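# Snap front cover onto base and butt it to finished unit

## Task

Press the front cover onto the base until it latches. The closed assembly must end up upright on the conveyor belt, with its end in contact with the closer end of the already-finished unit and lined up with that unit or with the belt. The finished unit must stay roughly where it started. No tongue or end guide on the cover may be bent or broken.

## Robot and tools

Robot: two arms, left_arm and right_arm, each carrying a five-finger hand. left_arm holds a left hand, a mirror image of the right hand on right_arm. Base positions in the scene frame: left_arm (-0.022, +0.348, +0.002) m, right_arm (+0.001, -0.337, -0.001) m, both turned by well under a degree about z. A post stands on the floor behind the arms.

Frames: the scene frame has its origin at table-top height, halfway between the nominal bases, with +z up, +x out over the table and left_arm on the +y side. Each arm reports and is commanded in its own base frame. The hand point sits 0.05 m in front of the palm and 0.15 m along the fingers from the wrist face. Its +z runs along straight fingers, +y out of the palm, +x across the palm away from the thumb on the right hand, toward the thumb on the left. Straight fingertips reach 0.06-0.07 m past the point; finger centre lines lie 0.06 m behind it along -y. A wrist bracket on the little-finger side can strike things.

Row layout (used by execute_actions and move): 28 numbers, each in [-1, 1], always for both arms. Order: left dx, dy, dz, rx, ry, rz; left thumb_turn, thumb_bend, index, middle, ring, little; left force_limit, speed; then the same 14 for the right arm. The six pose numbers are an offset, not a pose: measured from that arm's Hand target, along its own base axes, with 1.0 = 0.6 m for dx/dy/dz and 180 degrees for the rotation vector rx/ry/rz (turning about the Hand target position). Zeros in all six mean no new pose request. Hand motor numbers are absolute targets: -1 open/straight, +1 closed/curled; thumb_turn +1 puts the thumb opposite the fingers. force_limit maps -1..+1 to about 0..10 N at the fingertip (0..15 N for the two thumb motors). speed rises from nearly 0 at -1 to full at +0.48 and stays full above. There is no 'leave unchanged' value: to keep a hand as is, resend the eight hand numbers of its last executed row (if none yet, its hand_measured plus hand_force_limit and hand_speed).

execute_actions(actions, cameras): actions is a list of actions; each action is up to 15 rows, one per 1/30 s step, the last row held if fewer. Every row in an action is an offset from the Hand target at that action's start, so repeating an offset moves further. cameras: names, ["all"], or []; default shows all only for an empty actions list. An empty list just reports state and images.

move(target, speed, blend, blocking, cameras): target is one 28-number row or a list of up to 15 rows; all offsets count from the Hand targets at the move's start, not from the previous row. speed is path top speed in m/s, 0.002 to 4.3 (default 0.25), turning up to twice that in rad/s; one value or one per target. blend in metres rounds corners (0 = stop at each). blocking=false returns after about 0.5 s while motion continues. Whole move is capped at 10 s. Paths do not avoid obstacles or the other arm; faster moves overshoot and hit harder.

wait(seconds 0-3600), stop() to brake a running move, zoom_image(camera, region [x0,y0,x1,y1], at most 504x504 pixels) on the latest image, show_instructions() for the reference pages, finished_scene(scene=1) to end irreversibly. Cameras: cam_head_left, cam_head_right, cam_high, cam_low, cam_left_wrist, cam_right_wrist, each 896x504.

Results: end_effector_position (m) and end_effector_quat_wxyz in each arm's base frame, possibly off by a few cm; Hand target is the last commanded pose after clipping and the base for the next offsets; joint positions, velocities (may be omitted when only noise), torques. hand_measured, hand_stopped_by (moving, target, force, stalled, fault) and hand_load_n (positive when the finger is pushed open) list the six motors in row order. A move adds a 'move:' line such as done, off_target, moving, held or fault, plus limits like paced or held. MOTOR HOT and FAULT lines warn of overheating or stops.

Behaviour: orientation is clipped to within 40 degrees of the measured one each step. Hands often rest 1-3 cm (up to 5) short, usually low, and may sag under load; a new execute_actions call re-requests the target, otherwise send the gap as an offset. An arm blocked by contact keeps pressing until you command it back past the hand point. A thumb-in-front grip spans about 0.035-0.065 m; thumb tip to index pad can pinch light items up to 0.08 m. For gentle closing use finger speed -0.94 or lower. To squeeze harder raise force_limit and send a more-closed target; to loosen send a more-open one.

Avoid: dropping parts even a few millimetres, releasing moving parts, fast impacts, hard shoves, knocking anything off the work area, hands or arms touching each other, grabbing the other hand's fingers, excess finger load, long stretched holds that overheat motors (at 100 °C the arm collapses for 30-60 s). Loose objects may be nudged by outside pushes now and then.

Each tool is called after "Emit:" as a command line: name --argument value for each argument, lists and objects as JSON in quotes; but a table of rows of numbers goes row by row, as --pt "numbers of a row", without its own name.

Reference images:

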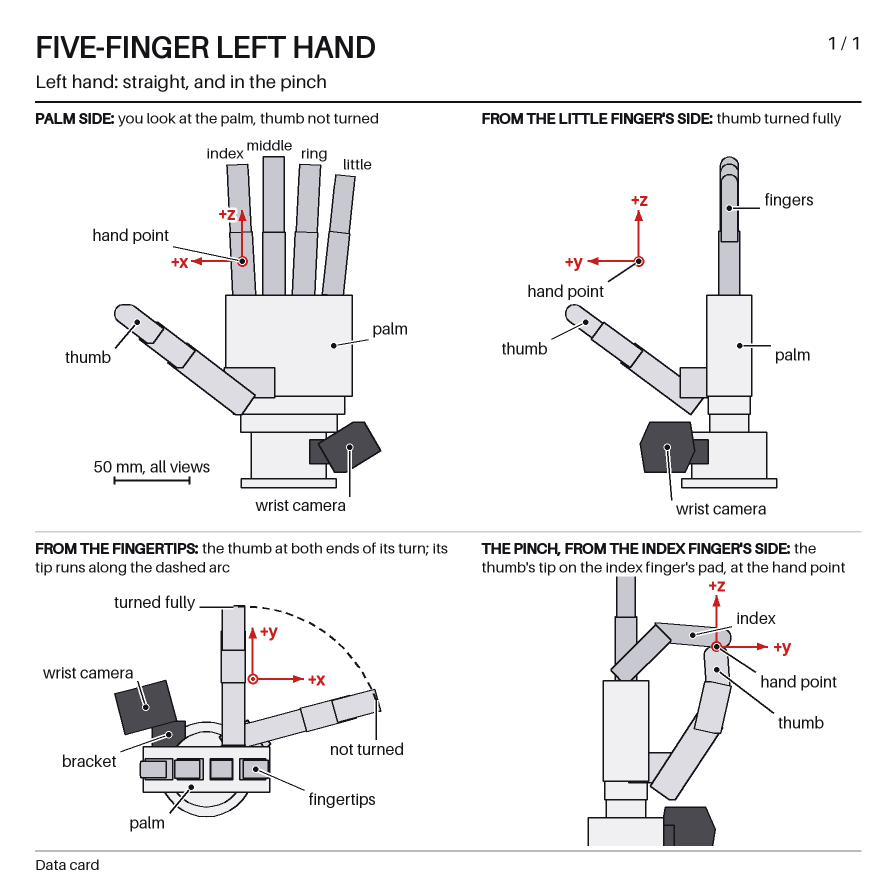

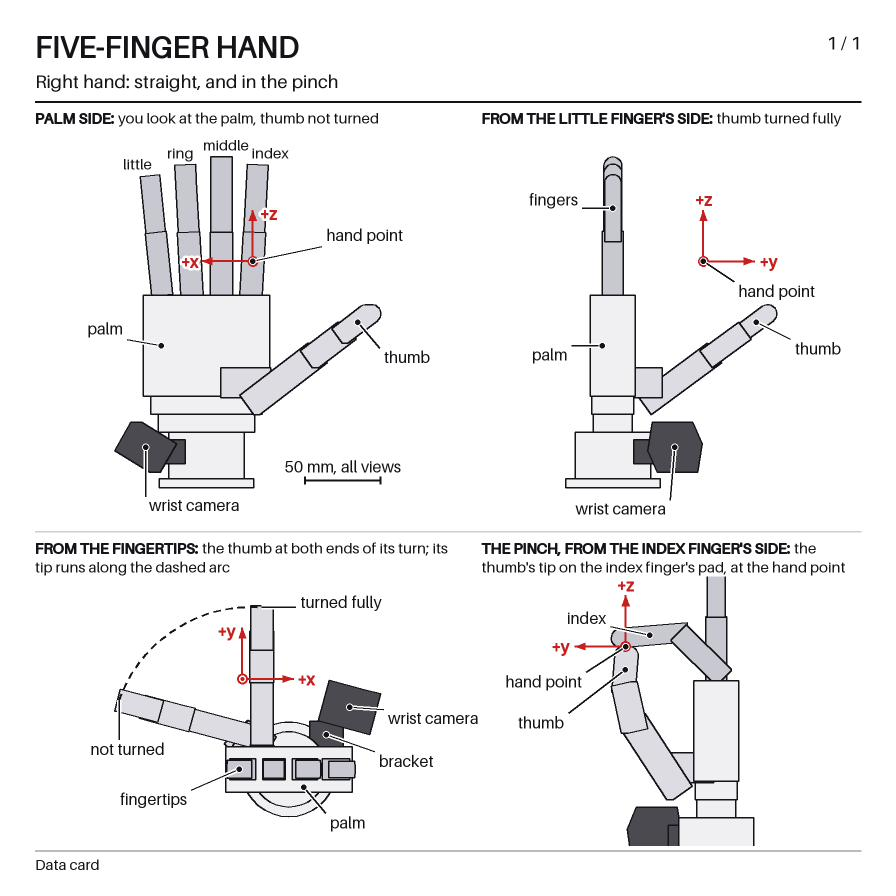

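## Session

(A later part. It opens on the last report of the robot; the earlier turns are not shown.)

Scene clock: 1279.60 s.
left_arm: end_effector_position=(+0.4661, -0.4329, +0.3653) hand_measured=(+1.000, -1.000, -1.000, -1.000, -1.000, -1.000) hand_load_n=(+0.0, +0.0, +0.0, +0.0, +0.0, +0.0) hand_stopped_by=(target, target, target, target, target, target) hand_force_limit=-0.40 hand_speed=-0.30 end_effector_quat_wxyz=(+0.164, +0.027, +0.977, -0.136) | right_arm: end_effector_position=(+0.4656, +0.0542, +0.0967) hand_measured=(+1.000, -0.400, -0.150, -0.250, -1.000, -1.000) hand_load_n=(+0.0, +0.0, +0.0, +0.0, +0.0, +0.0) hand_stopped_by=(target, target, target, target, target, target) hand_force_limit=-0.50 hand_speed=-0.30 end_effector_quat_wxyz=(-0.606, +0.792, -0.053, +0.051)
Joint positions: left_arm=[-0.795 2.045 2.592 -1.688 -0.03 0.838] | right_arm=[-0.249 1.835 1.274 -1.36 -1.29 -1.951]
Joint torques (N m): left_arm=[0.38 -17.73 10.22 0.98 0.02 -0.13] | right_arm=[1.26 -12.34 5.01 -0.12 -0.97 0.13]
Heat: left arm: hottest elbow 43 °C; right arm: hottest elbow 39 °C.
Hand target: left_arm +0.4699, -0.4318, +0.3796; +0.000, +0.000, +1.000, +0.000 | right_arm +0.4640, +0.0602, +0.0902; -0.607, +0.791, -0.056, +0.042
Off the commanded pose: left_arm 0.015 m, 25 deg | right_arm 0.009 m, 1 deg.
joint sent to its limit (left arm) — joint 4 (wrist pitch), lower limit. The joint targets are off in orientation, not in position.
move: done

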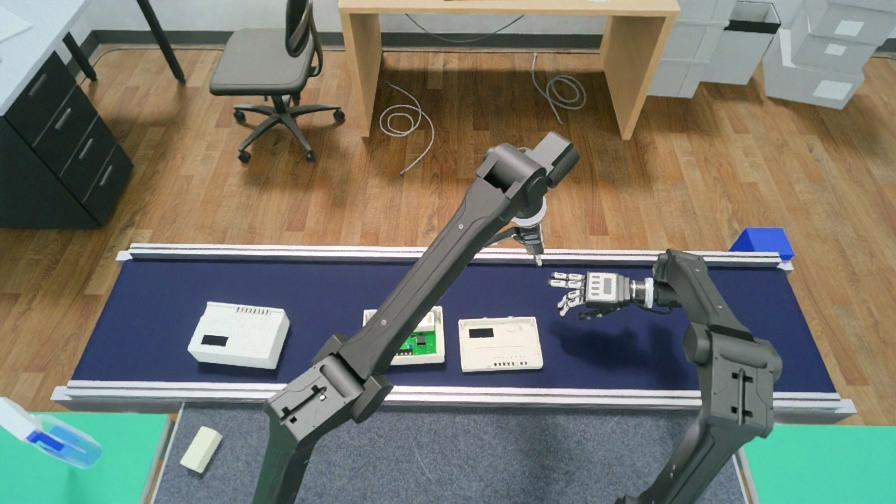

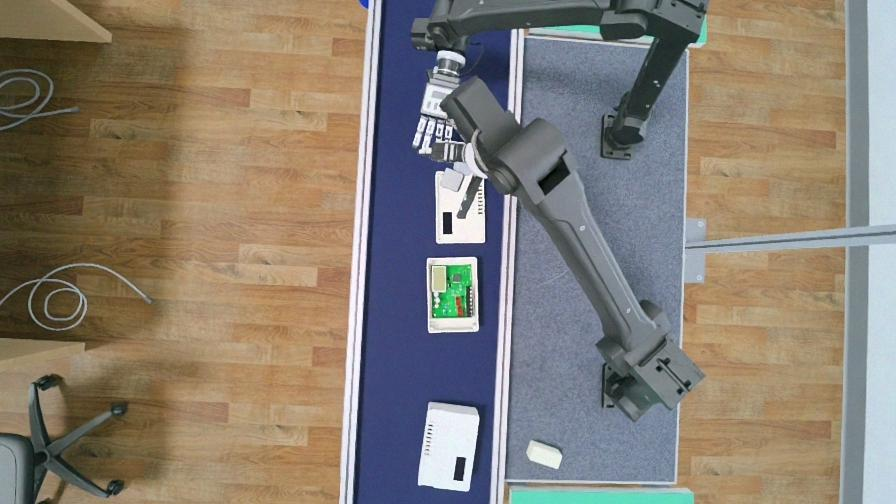

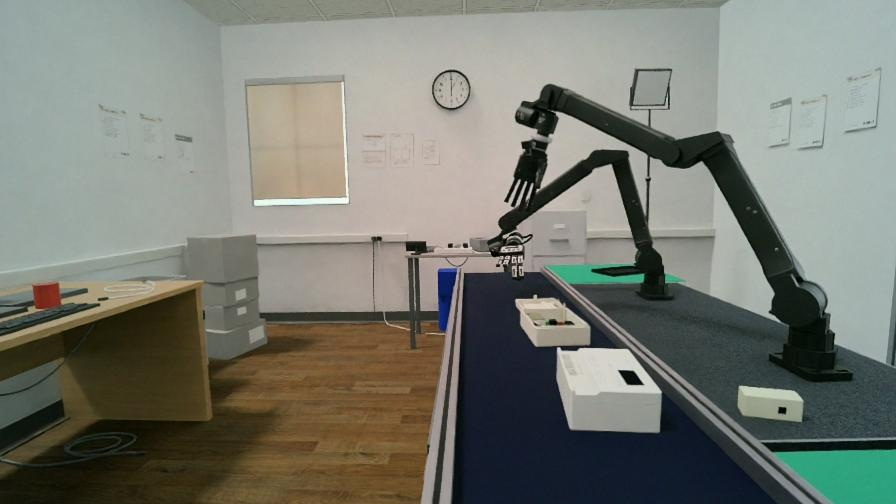

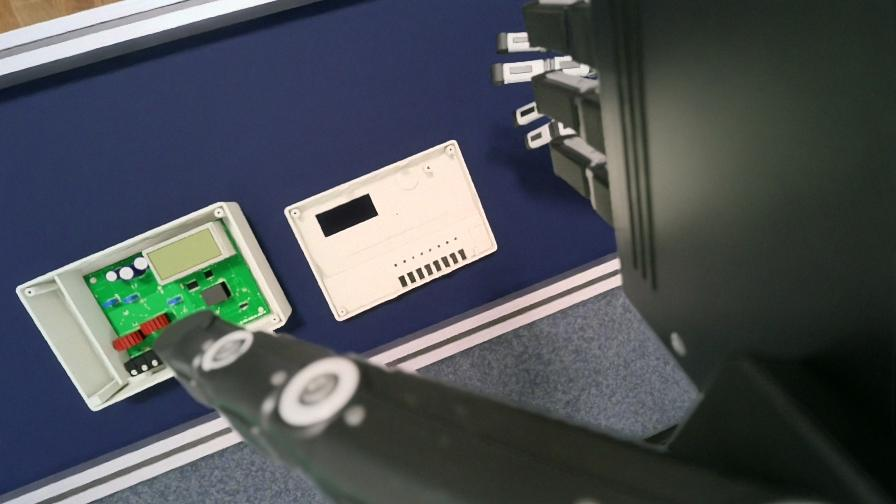

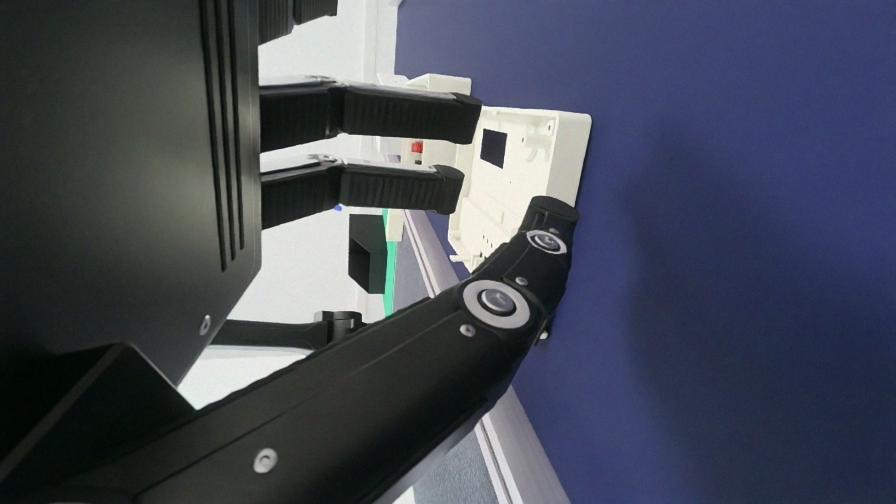

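Emit:
move --target '[0,0,0,0,0,0,1,-1,-1,-1,-1,-1,-0.4,-0.3, -0.016,0.06,-0.025,0,0,0,1,-0.4,-0.15,-0.25,-1,-1,-0.5,-0.3]' --speed 0.1 --cameras '["cam_high","cam_left_wrist","cam_right_wrist"]'

Emit:
zoom_image --camera "cam_left_wrist" --region '[400, 20, 620, 270]'

Emit:
zoom_image --camera "cam_high" --region '[390, 80, 530, 260]'

Scene clock: 1294.37 s.
left_arm: end_effector_position=(+0.4661, -0.4329, +0.3653) hand_measured=(+1.000, -1.000, -1.000, -1.000, -1.000, -1.000) hand_load_n=(+0.0, +0.0, +0.0, +0.0, +0.0, +0.0) hand_stopped_by=(target, target, target, target, target, target) hand_force_limit=-0.40 hand_speed=-0.30 end_effector_quat_wxyz=(+0.164, +0.027, +0.977, -0.136) | right_arm: end_effector_position=(+0.4565, +0.0938, +0.0740) hand_measured=(+1.000, -0.400, -0.150, -0.250, -1.000, -1.000) hand_load_n=(+0.0, +0.0, +0.0, +0.0, +0.0, +0.0) hand_stopped_by=(target, target, target, target, target, target) hand_force_limit=-0.50 hand_speed=-0.30 end_effector_quat_wxyz=(-0.608, +0.791, -0.056, +0.042)
Joint positions: left_arm=[-0.795 2.045 2.592 -1.688 -0.03 0.838] | right_arm=[-0.172 1.798 1.156 -1.05 -1.309 -1.695]
Joint torques (N m): left_arm=[0.15 -17.73 10.17 1.11 0.02 -0.1] | right_arm=[0.62 -13.16 4.7 0.13 -0.9 0.16]
Heat: left arm: hottest elbow 43 °C; right arm: hottest elbow 38 °C.
Hand target: left_arm +0.4699, -0.4318, +0.3796; +0.000, +0.000, +1.000, +0.000 | right_arm +0.4544, +0.0961, +0.0752; -0.607, +0.791, -0.056, +0.042
Off the commanded pose: left_arm 0.015 m, 25 deg | right_arm 0.003 m, 0 deg.
joint sent to its limit (left arm) — joint 4 (wrist pitch), lower limit. The joint targets are off in orientation, not in position.
move: done

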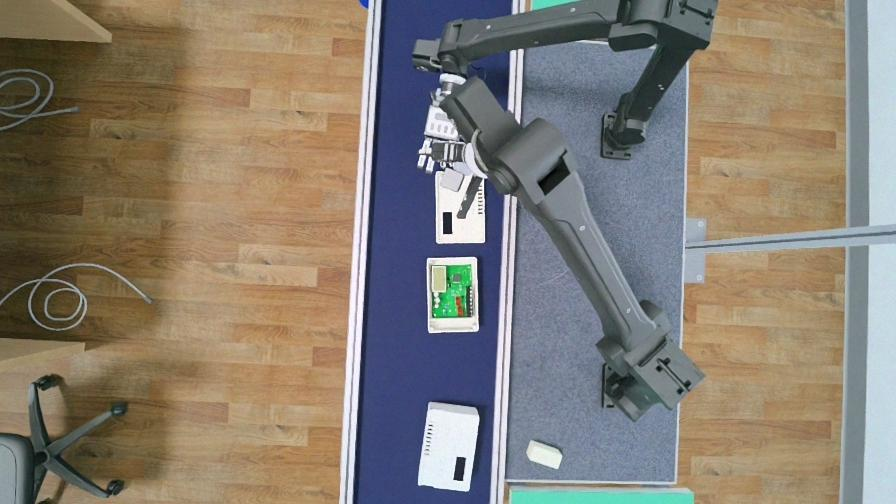

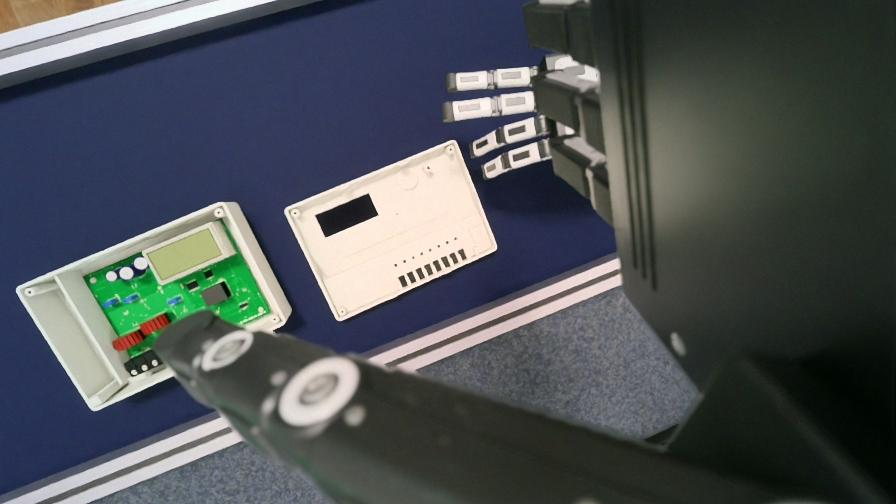

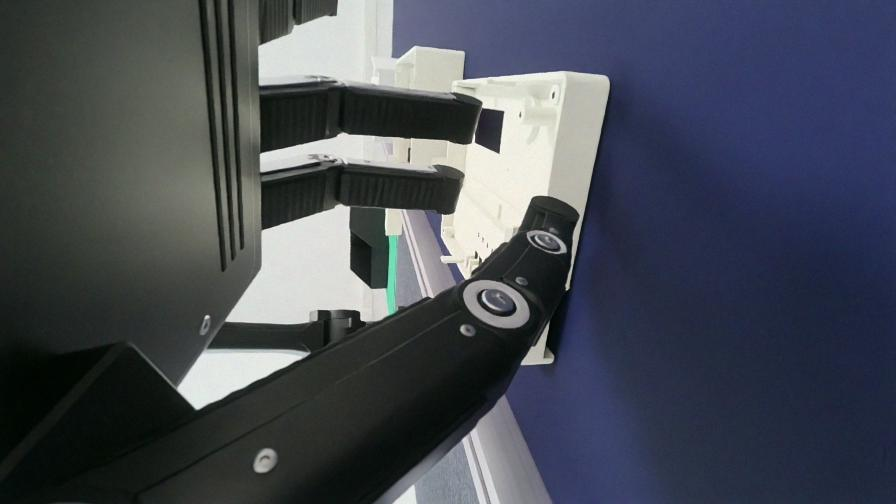

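Scaled by 2.016 from the camera's image (finer frame: 1280x720).

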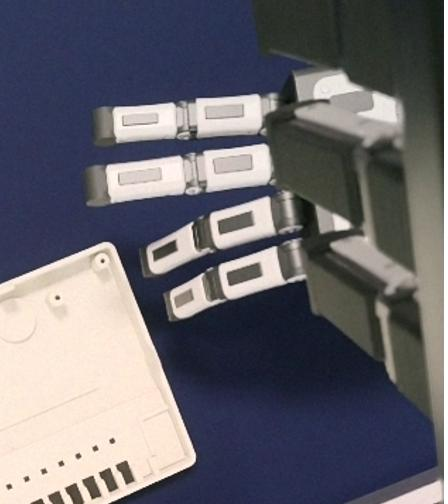

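Scaled by 2.800 from the camera's image (finer frame: 1280x720).

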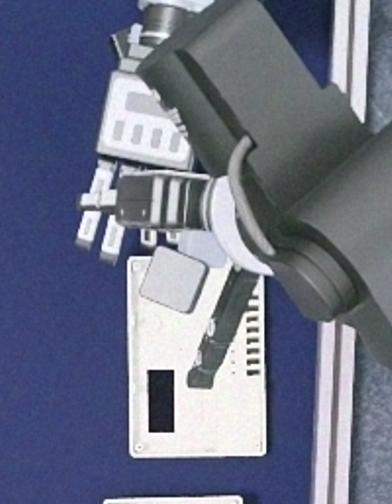

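Emit:
move --target '[0,0,0,0,0,0,1,-1,-1,-1,-1,-1,-0.4,-0.3, 0,0.033,-0.016,0,0,0.0444,1,-0.4,-0.15,-0.25,-1,-1,-0.5,-0.3]' --speed 0.08 --cameras '["cam_low","cam_left_wrist","cam_right_wrist"]'

Emit:
zoom_image --camera "cam_left_wrist" --region '[400, 100, 600, 270]'

Emit:
zoom_image --camera "cam_low" --region '[470, 220, 600, 320]'

Emit:
zoom_image --camera "cam_right_wrist" --region '[380, 30, 640, 310]'

Scene clock: 1314.07 s.
left_arm: end_effector_position=(+0.4661, -0.4329, +0.3653) hand_measured=(+1.000, -1.000, -1.000, -1.000, -1.000, -1.000) hand_load_n=(+0.0, +0.0, +0.0, +0.0, +0.0, +0.0) hand_stopped_by=(target, target, target, target, target, target) hand_force_limit=-0.40 hand_speed=-0.30 end_effector_quat_wxyz=(+0.164, +0.027, +0.977, -0.136) | right_arm: end_effector_position=(+0.4449, +0.1131, +0.0659) hand_measured=(+1.000, -0.400, -0.150, -0.250, -1.000, -1.000) hand_load_n=(+0.0, +0.0, +0.0, +0.0, +0.0, -0.5) hand_stopped_by=(target, target, target, target, target, target) hand_force_limit=-0.50 hand_speed=-0.30 end_effector_quat_wxyz=(-0.610, +0.792, -0.011, +0.000)
Joint positions: left_arm=[-0.795 2.045 2.592 -1.688 -0.03 0.838] | right_arm=[-0.124 1.878 1.234 -1.324 -1.289 -1.968]
Joint torques (N m): left_arm=[0.15 -17.9 10.14 1.09 0.03 -0.14] | right_arm=[1.14 -11.75 7.51 -1.31 -0.73 -0.07]
Heat: left arm: hottest elbow 43 °C; right arm: hottest elbow 37 °C.
Hand target: left_arm +0.4699, -0.4318, +0.3796; +0.000, +0.000, +1.000, +0.000 | right_arm +0.4543, +0.1159, +0.0655; -0.609, +0.793, -0.001, -0.001
Off the commanded pose: left_arm 0.015 m, 25 deg | right_arm 0.010 m, 1 deg.
joint sent to its limit (left arm) — joint 4 (wrist pitch), lower limit. The joint targets are off in orientation, not in position.
move: done

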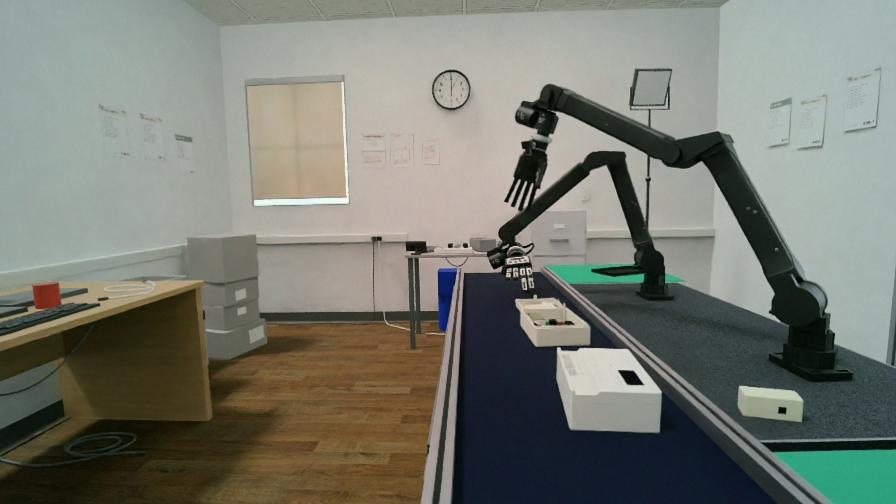

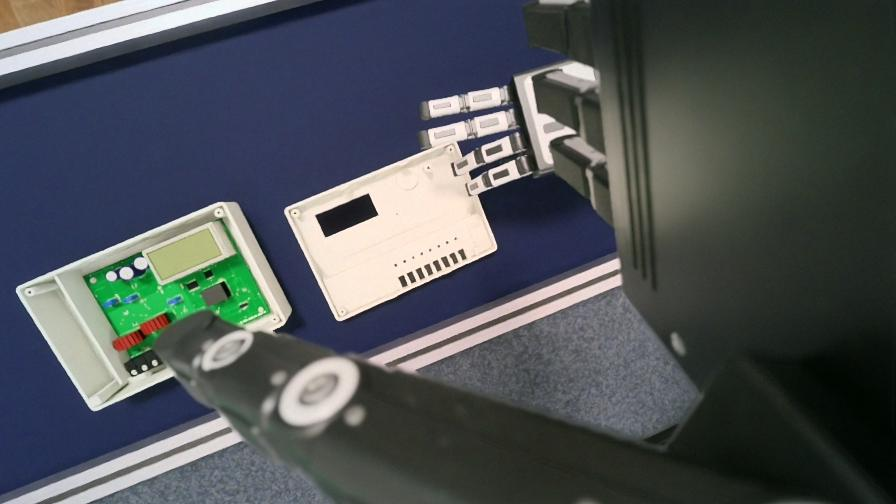

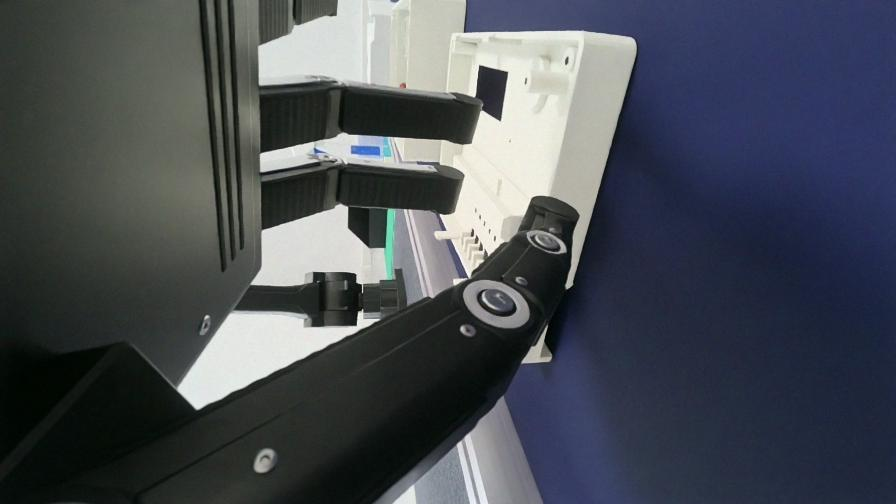

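Scaled by 2.520 from the camera's image (finer frame: 1280x720).

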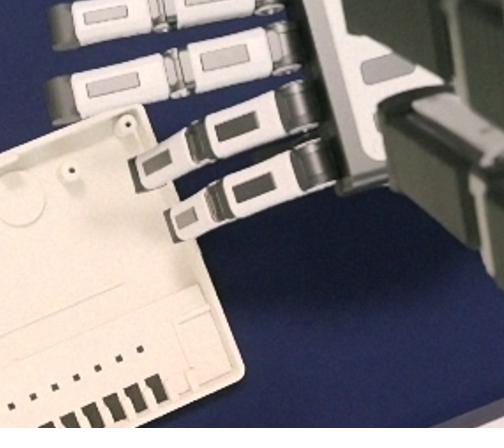

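Scaled by 3.877 from the camera's image (finer frame: 1280x720).

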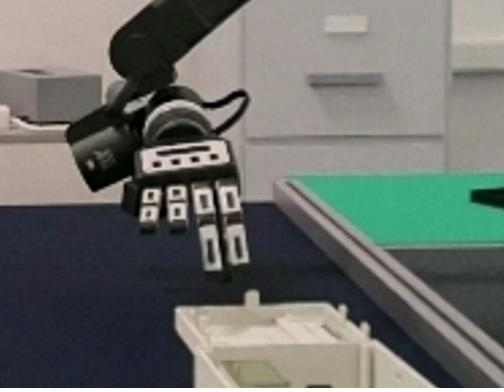

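Scaled by 1.800 from the camera's image (finer frame: 1280x720).

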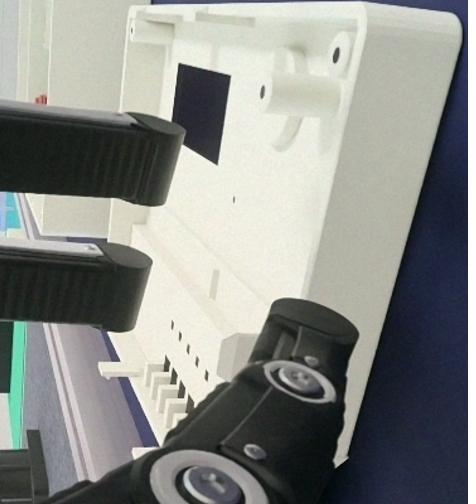

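Emit:
move --pt "0 0 0 0 0 0 1 -1 -1 -1 -1 -1 -0.4 -0.3 0.0145 0.037 0 0 0 0 1 -0.4 -0.15 -0.25 -1 -1 -0.5 -0.3" --pt "0 0 0 0 0 0 1 -1 -1 -1 -1 -1 -0.4 -0.3 0.0145 0.037 -0.0167 0 0 0 1 -0.4 -0.15 -0.25 -1 -1 -0.5 -0.3" --speed 0.06 --cameras '["cam_low","cam_left_wrist","cam_right_wrist"]'

Emit:
zoom_image --camera "cam_left_wrist" --region '[400, 100, 600, 270]'

Emit:
zoom_image --camera "cam_low" --region '[490, 230, 590, 310]'

Emit:
zoom_image --camera "cam_right_wrist" --region '[440, 30, 640, 240]'

Scene clock: 1325.17 s.
left_arm: end_effector_position=(+0.4661, -0.4329, +0.3653) hand_measured=(+1.000, -1.000, -1.000, -1.000, -1.000, -1.000) hand_load_n=(+0.0, +0.0, +0.0, +0.0, +0.0, +0.0) hand_stopped_by=(target, target, target, target, target, target) hand_force_limit=-0.40 hand_speed=-0.30 end_effector_quat_wxyz=(+0.164, +0.027, +0.977, -0.136) | right_arm: end_effector_position=(+0.4563, +0.1355, +0.0597) hand_measured=(+1.000, -0.400, -0.150, -0.250, -1.000, -1.000) hand_load_n=(+0.0, +0.0, +0.0, +0.0, +0.0, -0.5) hand_stopped_by=(target, target, target, target, target, target) hand_force_limit=-0.50 hand_speed=-0.30 end_effector_quat_wxyz=(-0.609, +0.793, -0.001, +0.001)
Joint positions: left_arm=[-0.795 2.045 2.592 -1.688 -0.03 0.838] | right_arm=[-0.074 1.883 1.234 -1.184 -1.301 -1.842]
Joint torques (N m): left_arm=[0.26 -17.79 10.14 1.07 0.01 -0.13] | right_arm=[0.79 -12.04 6.49 -0.12 -0.93 0.16]
Heat: left arm: hottest elbow 43 °C; right arm: hottest elbow 37 °C.
Hand target: left_arm +0.4699, -0.4318, +0.3796; +0.000, +0.000, +1.000, +0.000 | right_arm +0.4629, +0.1382, +0.0554; -0.609, +0.793, -0.001, -0.001
Off the commanded pose: left_arm 0.015 m, 25 deg | right_arm 0.008 m, 0 deg.
joint sent to its limit (left arm) — joint 4 (wrist pitch), lower limit. The joint targets are off in orientation, not in position.
move: done

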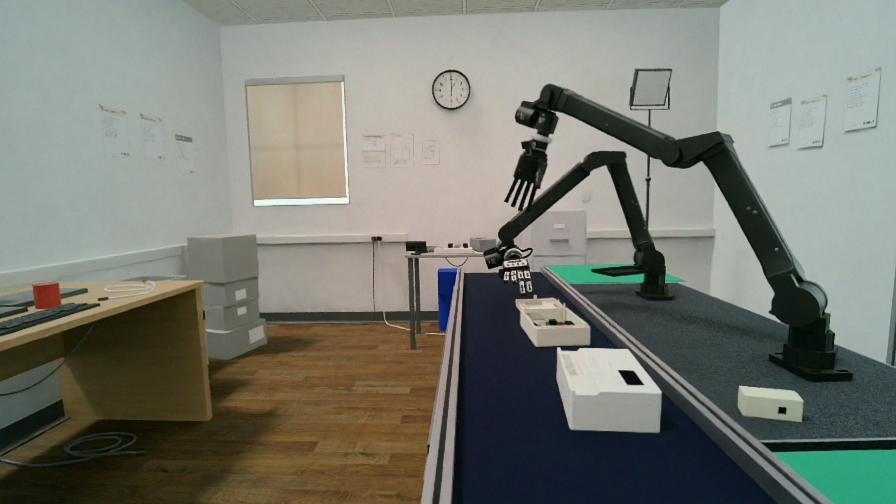

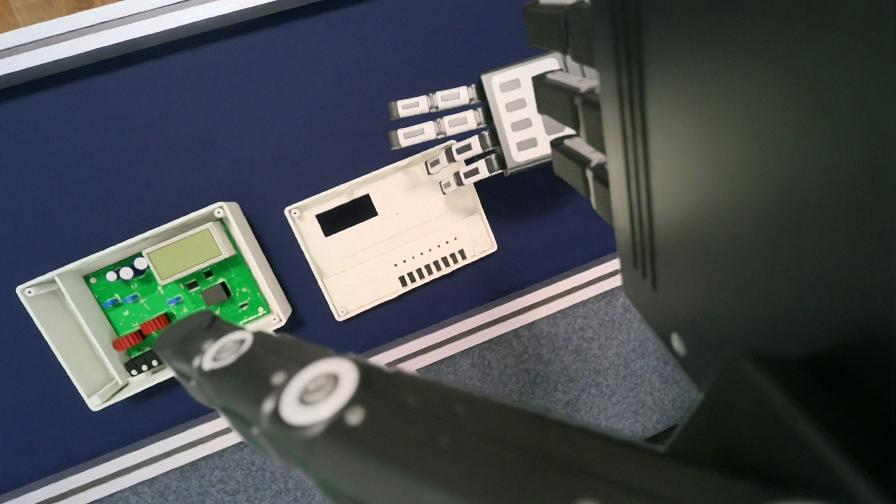

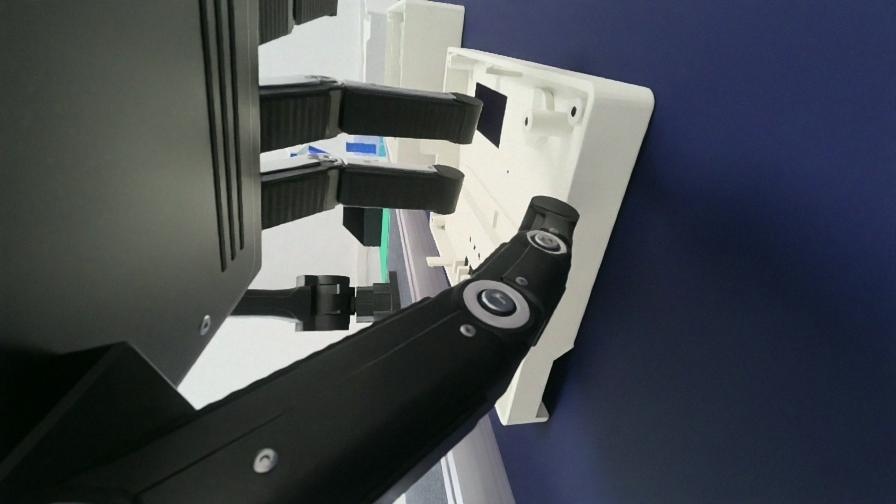

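Scaled by 2.520 from the camera's image (finer frame: 1280x720).

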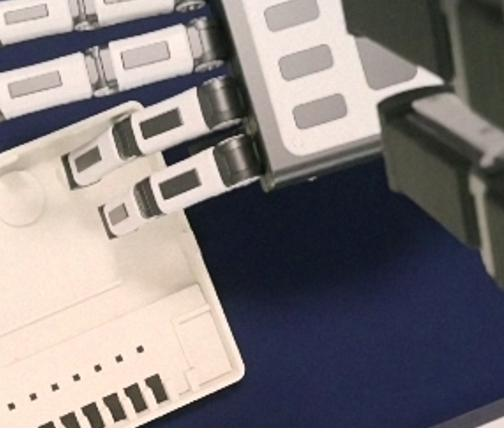

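Scaled by 5.040 from the camera's image (finer frame: 1280x720).

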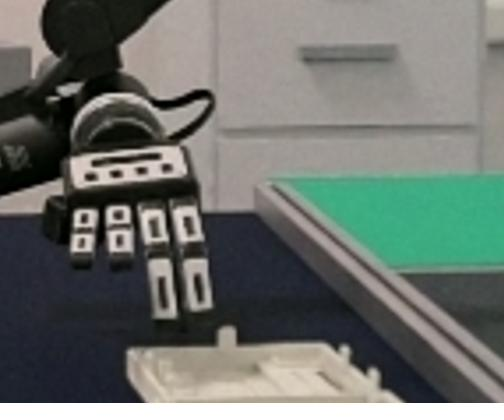

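Scaled by 2.400 from the camera's image (finer frame: 1280x720).

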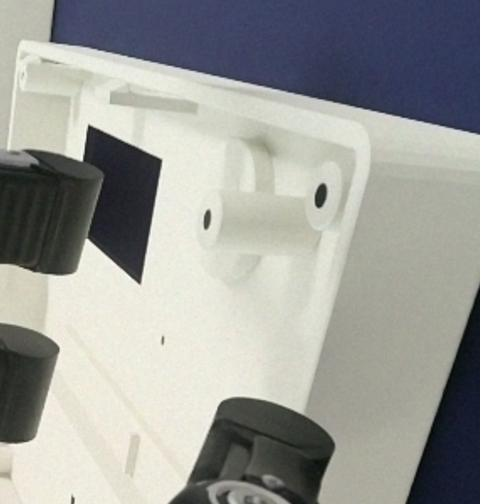

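Emit:
move --pt "0 0 0 0 0 0 1 -1 -1 -1 -1 -1 -0.4 -0.3 -0.0075 0.0105 0 0 0 0 1 -0.4 -0.15 -0.25 -1 -1 -0.5 -0.3" --pt "0 0 0 0 0 0 1 -1 -1 -1 -1 -1 -0.4 -0.3 -0.0075 0.0105 -0.0167 0 0 0 1 -0.4 -0.15 -0.25 -1 -1 -0.5 -0.3" --speed 0.05 --cameras '["cam_low","cam_left_wrist","cam_right_wrist"]'

Emit:
zoom_image --camera "cam_left_wrist" --region '[400, 100, 600, 270]'

Emit:
zoom_image --camera "cam_low" --region '[490, 230, 590, 310]'

Emit:
zoom_image --camera "cam_right_wrist" --region '[440, 30, 640, 240]'

Scene clock: 1337.07 s.
left_arm: end_effector_position=(+0.4661, -0.4329, +0.3653) hand_measured=(+1.000, -1.000, -1.000, -1.000, -1.000, -1.000) hand_load_n=(+0.0, +0.0, +0.0, +0.0, +0.0, +0.0) hand_stopped_by=(target, target, target, target, target, target) hand_force_limit=-0.40 hand_speed=-0.30 end_effector_quat_wxyz=(+0.164, +0.027, +0.977, -0.136) | right_arm: end_effector_position=(+0.4635, +0.1385, +0.0553) hand_measured=(+1.000, -0.400, -0.150, -0.250, -1.000, -1.000) hand_load_n=(+0.0, +0.0, +0.0, +0.0, +0.0, +0.0) hand_stopped_by=(target, target, target, target, target, target) hand_force_limit=-0.50 hand_speed=-0.30 end_effector_quat_wxyz=(-0.608, +0.794, +0.005, +0.012)
Joint positions: left_arm=[-0.795 2.045 2.592 -1.688 -0.03 0.838] | right_arm=[-0.067 1.883 1.228 -1.11 -1.302 -1.798]
Joint torques (N m): left_arm=[0.32 -17.85 10.22 1.07 0 -0.12] | right_arm=[1.26 -12.16 4.6 0.05 -1.01 0.15]
Heat: left arm: hottest elbow 43 °C; right arm: hottest elbow 37 °C.
Hand target: left_arm +0.4699, -0.4318, +0.3796; +0.000, +0.000, +1.000, +0.000 | right_arm +0.4587, +0.1444, +0.0455; -0.609, +0.793, +0.000, +0.000
Off the commanded pose: left_arm 0.015 m, 25 deg | right_arm 0.013 m, 2 deg.
joint sent to its limit (left arm) — joint 4 (wrist pitch), lower limit. The joint targets are off in orientation, not in position.
move: off_target (right_arm)

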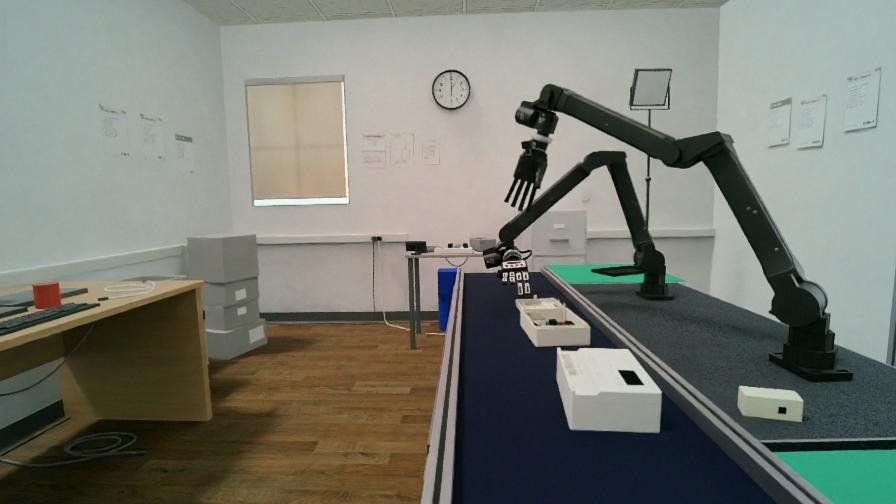

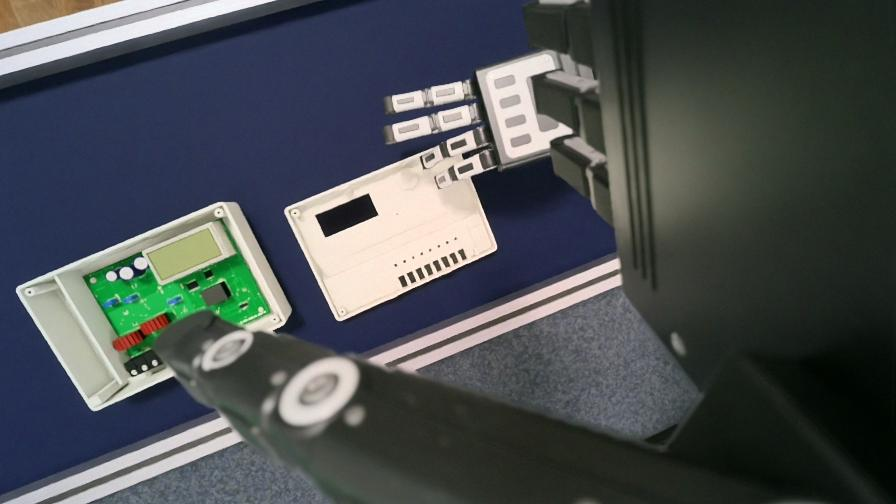

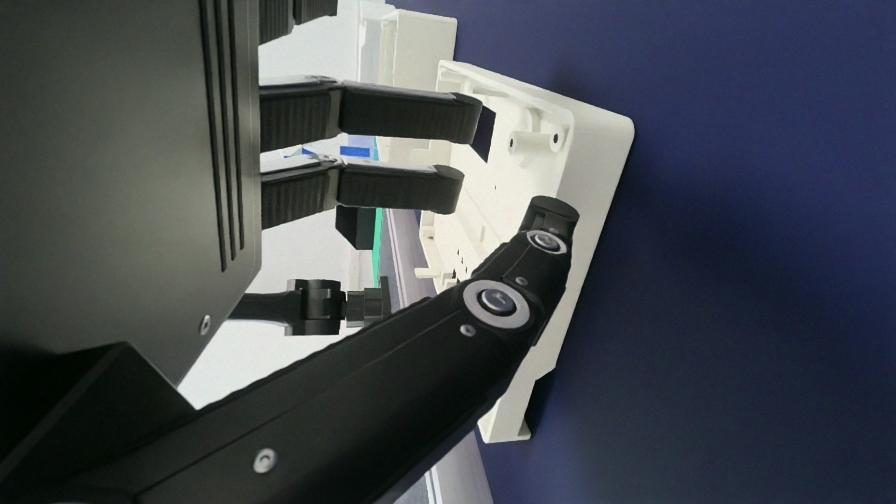

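Scaled by 2.520 from the camera's image (finer frame: 1280x720).

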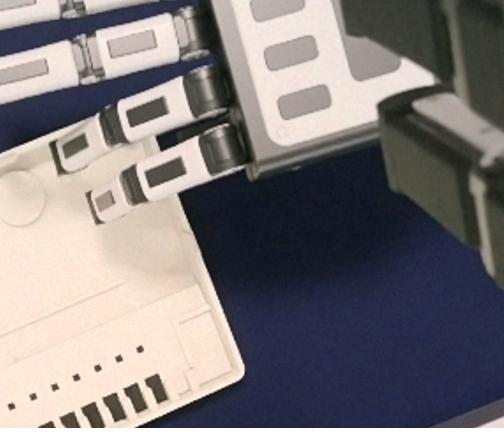

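Scaled by 5.040 from the camera's image (finer frame: 1280x720).

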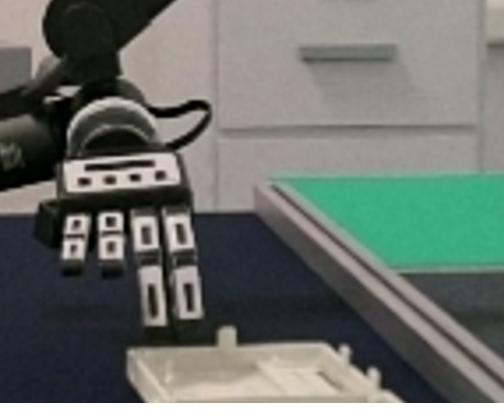

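Scaled by 2.400 from the camera's image (finer frame: 1280x720).

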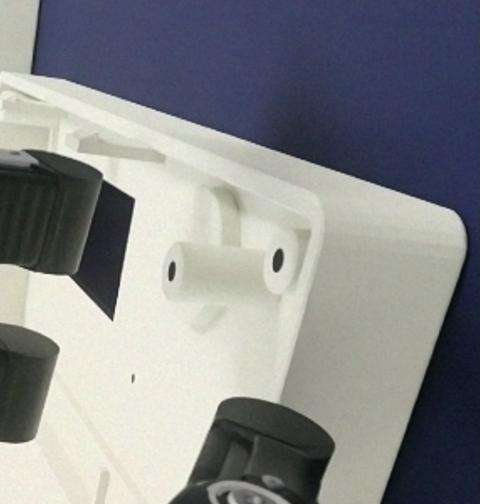

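Emit:
execute_actions --actions '[[[0,0,0,0,0,0,1,-1,-1,-1,-1,-1,-0.4,-0.3, 0,0,0,0,0,0,1,-0.4,-0.15,-0.25,-1,-1,-0.5,-0.3]]]'

Scene clock: 1341.40 s.
left_arm: end_effector_position=(+0.4661, -0.4329, +0.3653) hand_measured=(+1.000, -1.000, -1.000, -1.000, -1.000, -1.000) hand_load_n=(+0.0, +0.0, +0.0, +0.0, +0.0, +0.0) hand_stopped_by=(target, target, target, target, target, target) hand_force_limit=-0.40 hand_speed=-0.30 end_effector_quat_wxyz=(+0.164, +0.027, +0.977, -0.136) | right_arm: end_effector_position=(+0.4634, +0.1386, +0.0553) hand_measured=(+1.000, -0.400, -0.150, -0.250, -1.000, -1.000) hand_load_n=(+0.0, +0.0, +0.0, +0.0, +0.0, +0.0) hand_stopped_by=(target, target, target, target, target, target) hand_force_limit=-0.50 hand_speed=-0.30 end_effector_quat_wxyz=(-0.608, +0.794, +0.005, +0.012)
Joint positions: left_arm=[-0.795 2.045 2.592 -1.688 -0.03 0.838] | right_arm=[-0.067 1.883 1.228 -1.11 -1.302 -1.798]
Joint torques (N m): left_arm=[0.5 -17.9 10.14 1.02 0.05 -0.15] | right_arm=[1.26 -12.22 4.59 0.03 -1.01 0.16]
Heat: left arm: hottest elbow 44 °C; right arm: hottest elbow 37 °C.
Hand target: left_arm +0.4699, -0.4318, +0.3796; +0.000, +0.000, +1.000, +0.000 | right_arm +0.4587, +0.1444, +0.0455; -0.609, +0.793, +0.000, +0.000
Off the commanded pose: left_arm 0.015 m, 25 deg | right_arm 0.012 m, 2 deg.
joint sent to its limit (left arm) — joint 4 (wrist pitch), lower limit. The joint targets are off in orientation, not in position.
Step readings (end_effector_position of left_arm | right_arm):
0: (+0.4661, -0.4329, +0.3653) | (+0.4634, +0.1386, +0.0553)
1: (+0.4661, -0.4329, +0.3653) | (+0.4634, +0.1386, +0.0553)
2: (+0.4661, -0.4329, +0.3653) | (+0.4634, +0.1386, +0.0553)
4: (+0.4661, -0.4329, +0.3653) | (+0.4634, +0.1386, +0.0553)
8: (+0.4661, -0.4329, +0.3653) | (+0.4634, +0.1386, +0.0553)
15: (+0.4661, -0.4329, +0.3653) | (+0.4634, +0.1386, +0.0553)

Emit:
move --target '[0,0,0,0,0,0,1,-1,-1,-1,-1,-1,-0.4,-0.3, -0.02,0.004,-0.008,0,0,0,1,-0.4,-0.15,-0.25,-1,-1,-0.5,-0.3]' --speed 0.05

Scene clock: 1344.80 s.
left_arm: end_effector_position=(+0.4661, -0.4329, +0.3653) hand_measured=(+1.000, -1.000, -1.000, -1.000, -1.000, -1.000) hand_load_n=(+0.0, +0.0, +0.0, +0.0, +0.0, +0.0) hand_stopped_by=(target, target, target, target, target, target) hand_force_limit=-0.40 hand_speed=-0.30 end_effector_quat_wxyz=(+0.164, +0.027, +0.977, -0.136) | right_arm: end_effector_position=(+0.4497, +0.1411, +0.0421) hand_measured=(+1.000, -0.400, -0.150, -0.250, -1.000, -1.000) hand_load_n=(+0.0, +0.0, +0.0, +0.0, +0.0, +0.0) hand_stopped_by=(target, target, target, target, target, target) hand_force_limit=-0.50 hand_speed=-0.30 end_effector_quat_wxyz=(-0.608, +0.794, -0.001, +0.004)
Joint positions: left_arm=[-0.795 2.045 2.592 -1.688 -0.03 0.838] | right_arm=[-0.064 1.883 1.181 -1.069 -1.302 -1.784]
Joint torques (N m): left_arm=[0.56 -17.85 10.07 1.03 0.04 -0.15] | right_arm=[1.32 -13.16 4.45 -0.03 -1.02 0.17]
Heat: left arm: hottest elbow 44 °C; right arm: hottest elbow 37 °C.
Hand target: left_arm +0.4699, -0.4318, +0.3796; +0.000, +0.000, +1.000, +0.000 | right_arm +0.4466, +0.1469, +0.0407; -0.609, +0.793, -0.001, -0.001
Off the commanded pose: left_arm 0.015 m, 25 deg | right_arm 0.007 m, 1 deg.
joint sent to its limit (left arm) — joint 4 (wrist pitch), lower limit. The joint targets are off in orientation, not in position.
move: done

Emit:
wait --seconds 0 --cameras '["cam_low","cam_left_wrist","cam_right_wrist"]'

Emit:
zoom_image --camera "cam_left_wrist" --region '[400, 100, 600, 270]'

Emit:
zoom_image --camera "cam_low" --region '[490, 230, 590, 310]'

Emit:
zoom_image --camera "cam_right_wrist" --region '[440, 30, 640, 240]'

Scene clock: 1347.33 s.
left_arm: end_effector_position=(+0.4661, -0.4329, +0.3653) hand_measured=(+1.000, -1.000, -1.000, -1.000, -1.000, -1.000) hand_load_n=(+0.0, +0.0, +0.0, +0.0, +0.5, +0.0) hand_stopped_by=(target, target, target, target, target, target) hand_force_limit=-0.40 hand_speed=-0.30 end_effector_quat_wxyz=(+0.164, +0.027, +0.977, -0.136) | right_arm: end_effector_position=(+0.4497, +0.1411, +0.0421) hand_measured=(+1.000, -0.400, -0.150, -0.250, -1.000, -1.000) hand_load_n=(+0.0, +0.0, +0.0, +0.0, +0.0, +0.0) hand_stopped_by=(target, target, target, target, target, target) hand_force_limit=-0.50 hand_speed=-0.30 end_effector_quat_wxyz=(-0.608, +0.794, -0.002, +0.004)
Joint positions: left_arm=[-0.795 2.045 2.592 -1.688 -0.03 0.838] | right_arm=[-0.064 1.883 1.181 -1.069 -1.302 -1.783]
Joint torques (N m): left_arm=[0.21 -18.02 10.13 0.99 0.01 -0.15] | right_arm=[1.26 -13.22 4.44 0.01 -1.02 0.16]
Heat: left arm: hottest elbow 44 °C; right arm: hottest elbow 36 °C.
Hand target: left_arm +0.4699, -0.4318, +0.3796; +0.000, +0.000, +1.000, +0.000 | right_arm +0.4466, +0.1469, +0.0407; -0.609, +0.793, +0.000, +0.000
Off the commanded pose: left_arm 0.015 m, 25 deg | right_arm 0.007 m, 1 deg.

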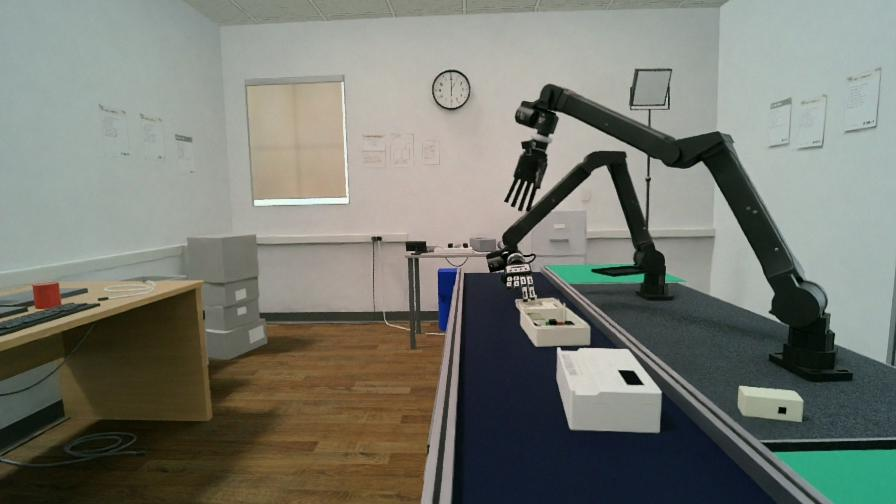

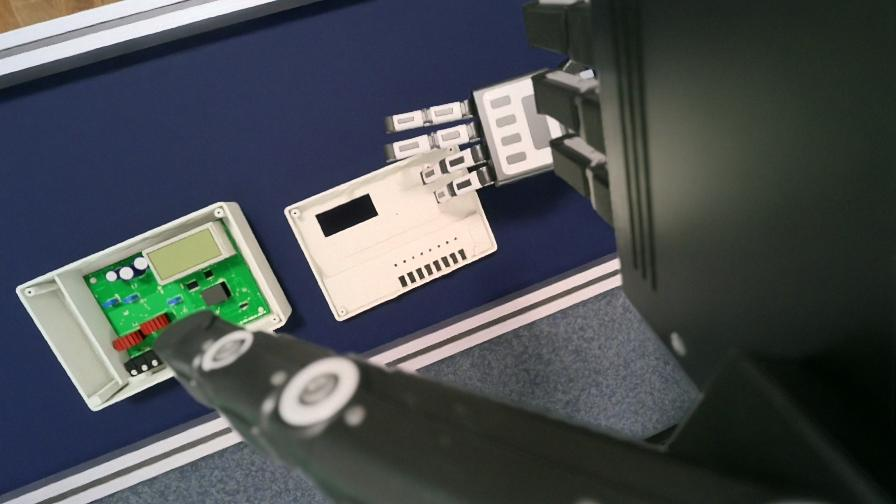

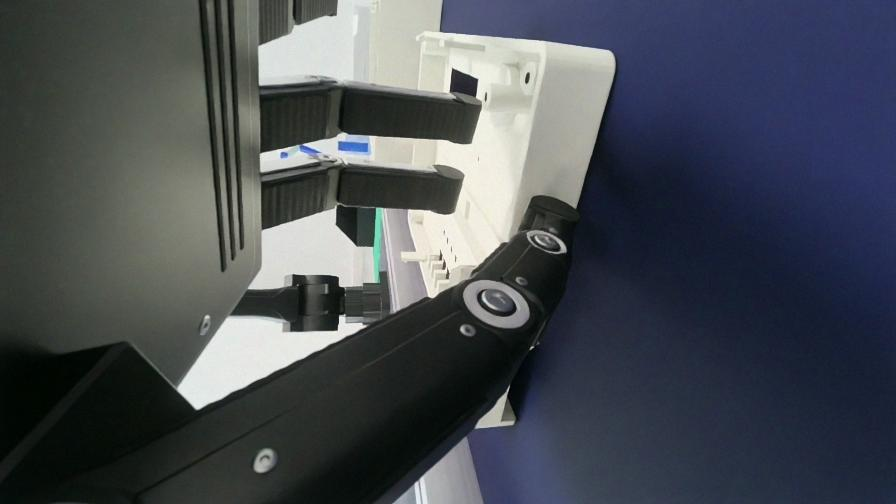

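Scaled by 2.520 from the camera's image (finer frame: 1280x720).

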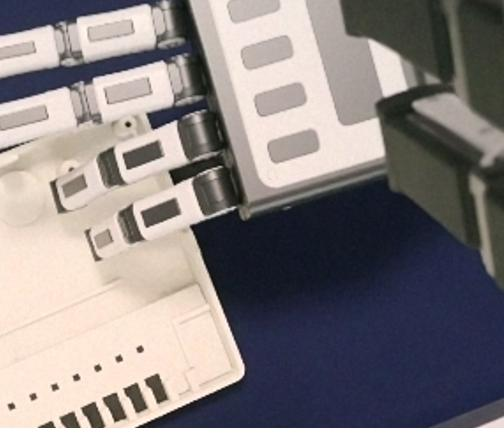

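Scaled by 5.040 from the camera's image (finer frame: 1280x720).

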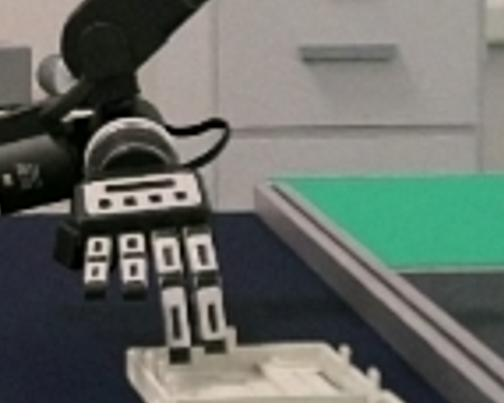

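Scaled by 2.400 from the camera's image (finer frame: 1280x720).

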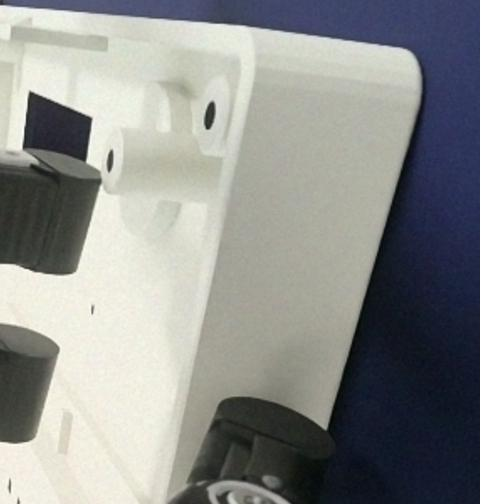

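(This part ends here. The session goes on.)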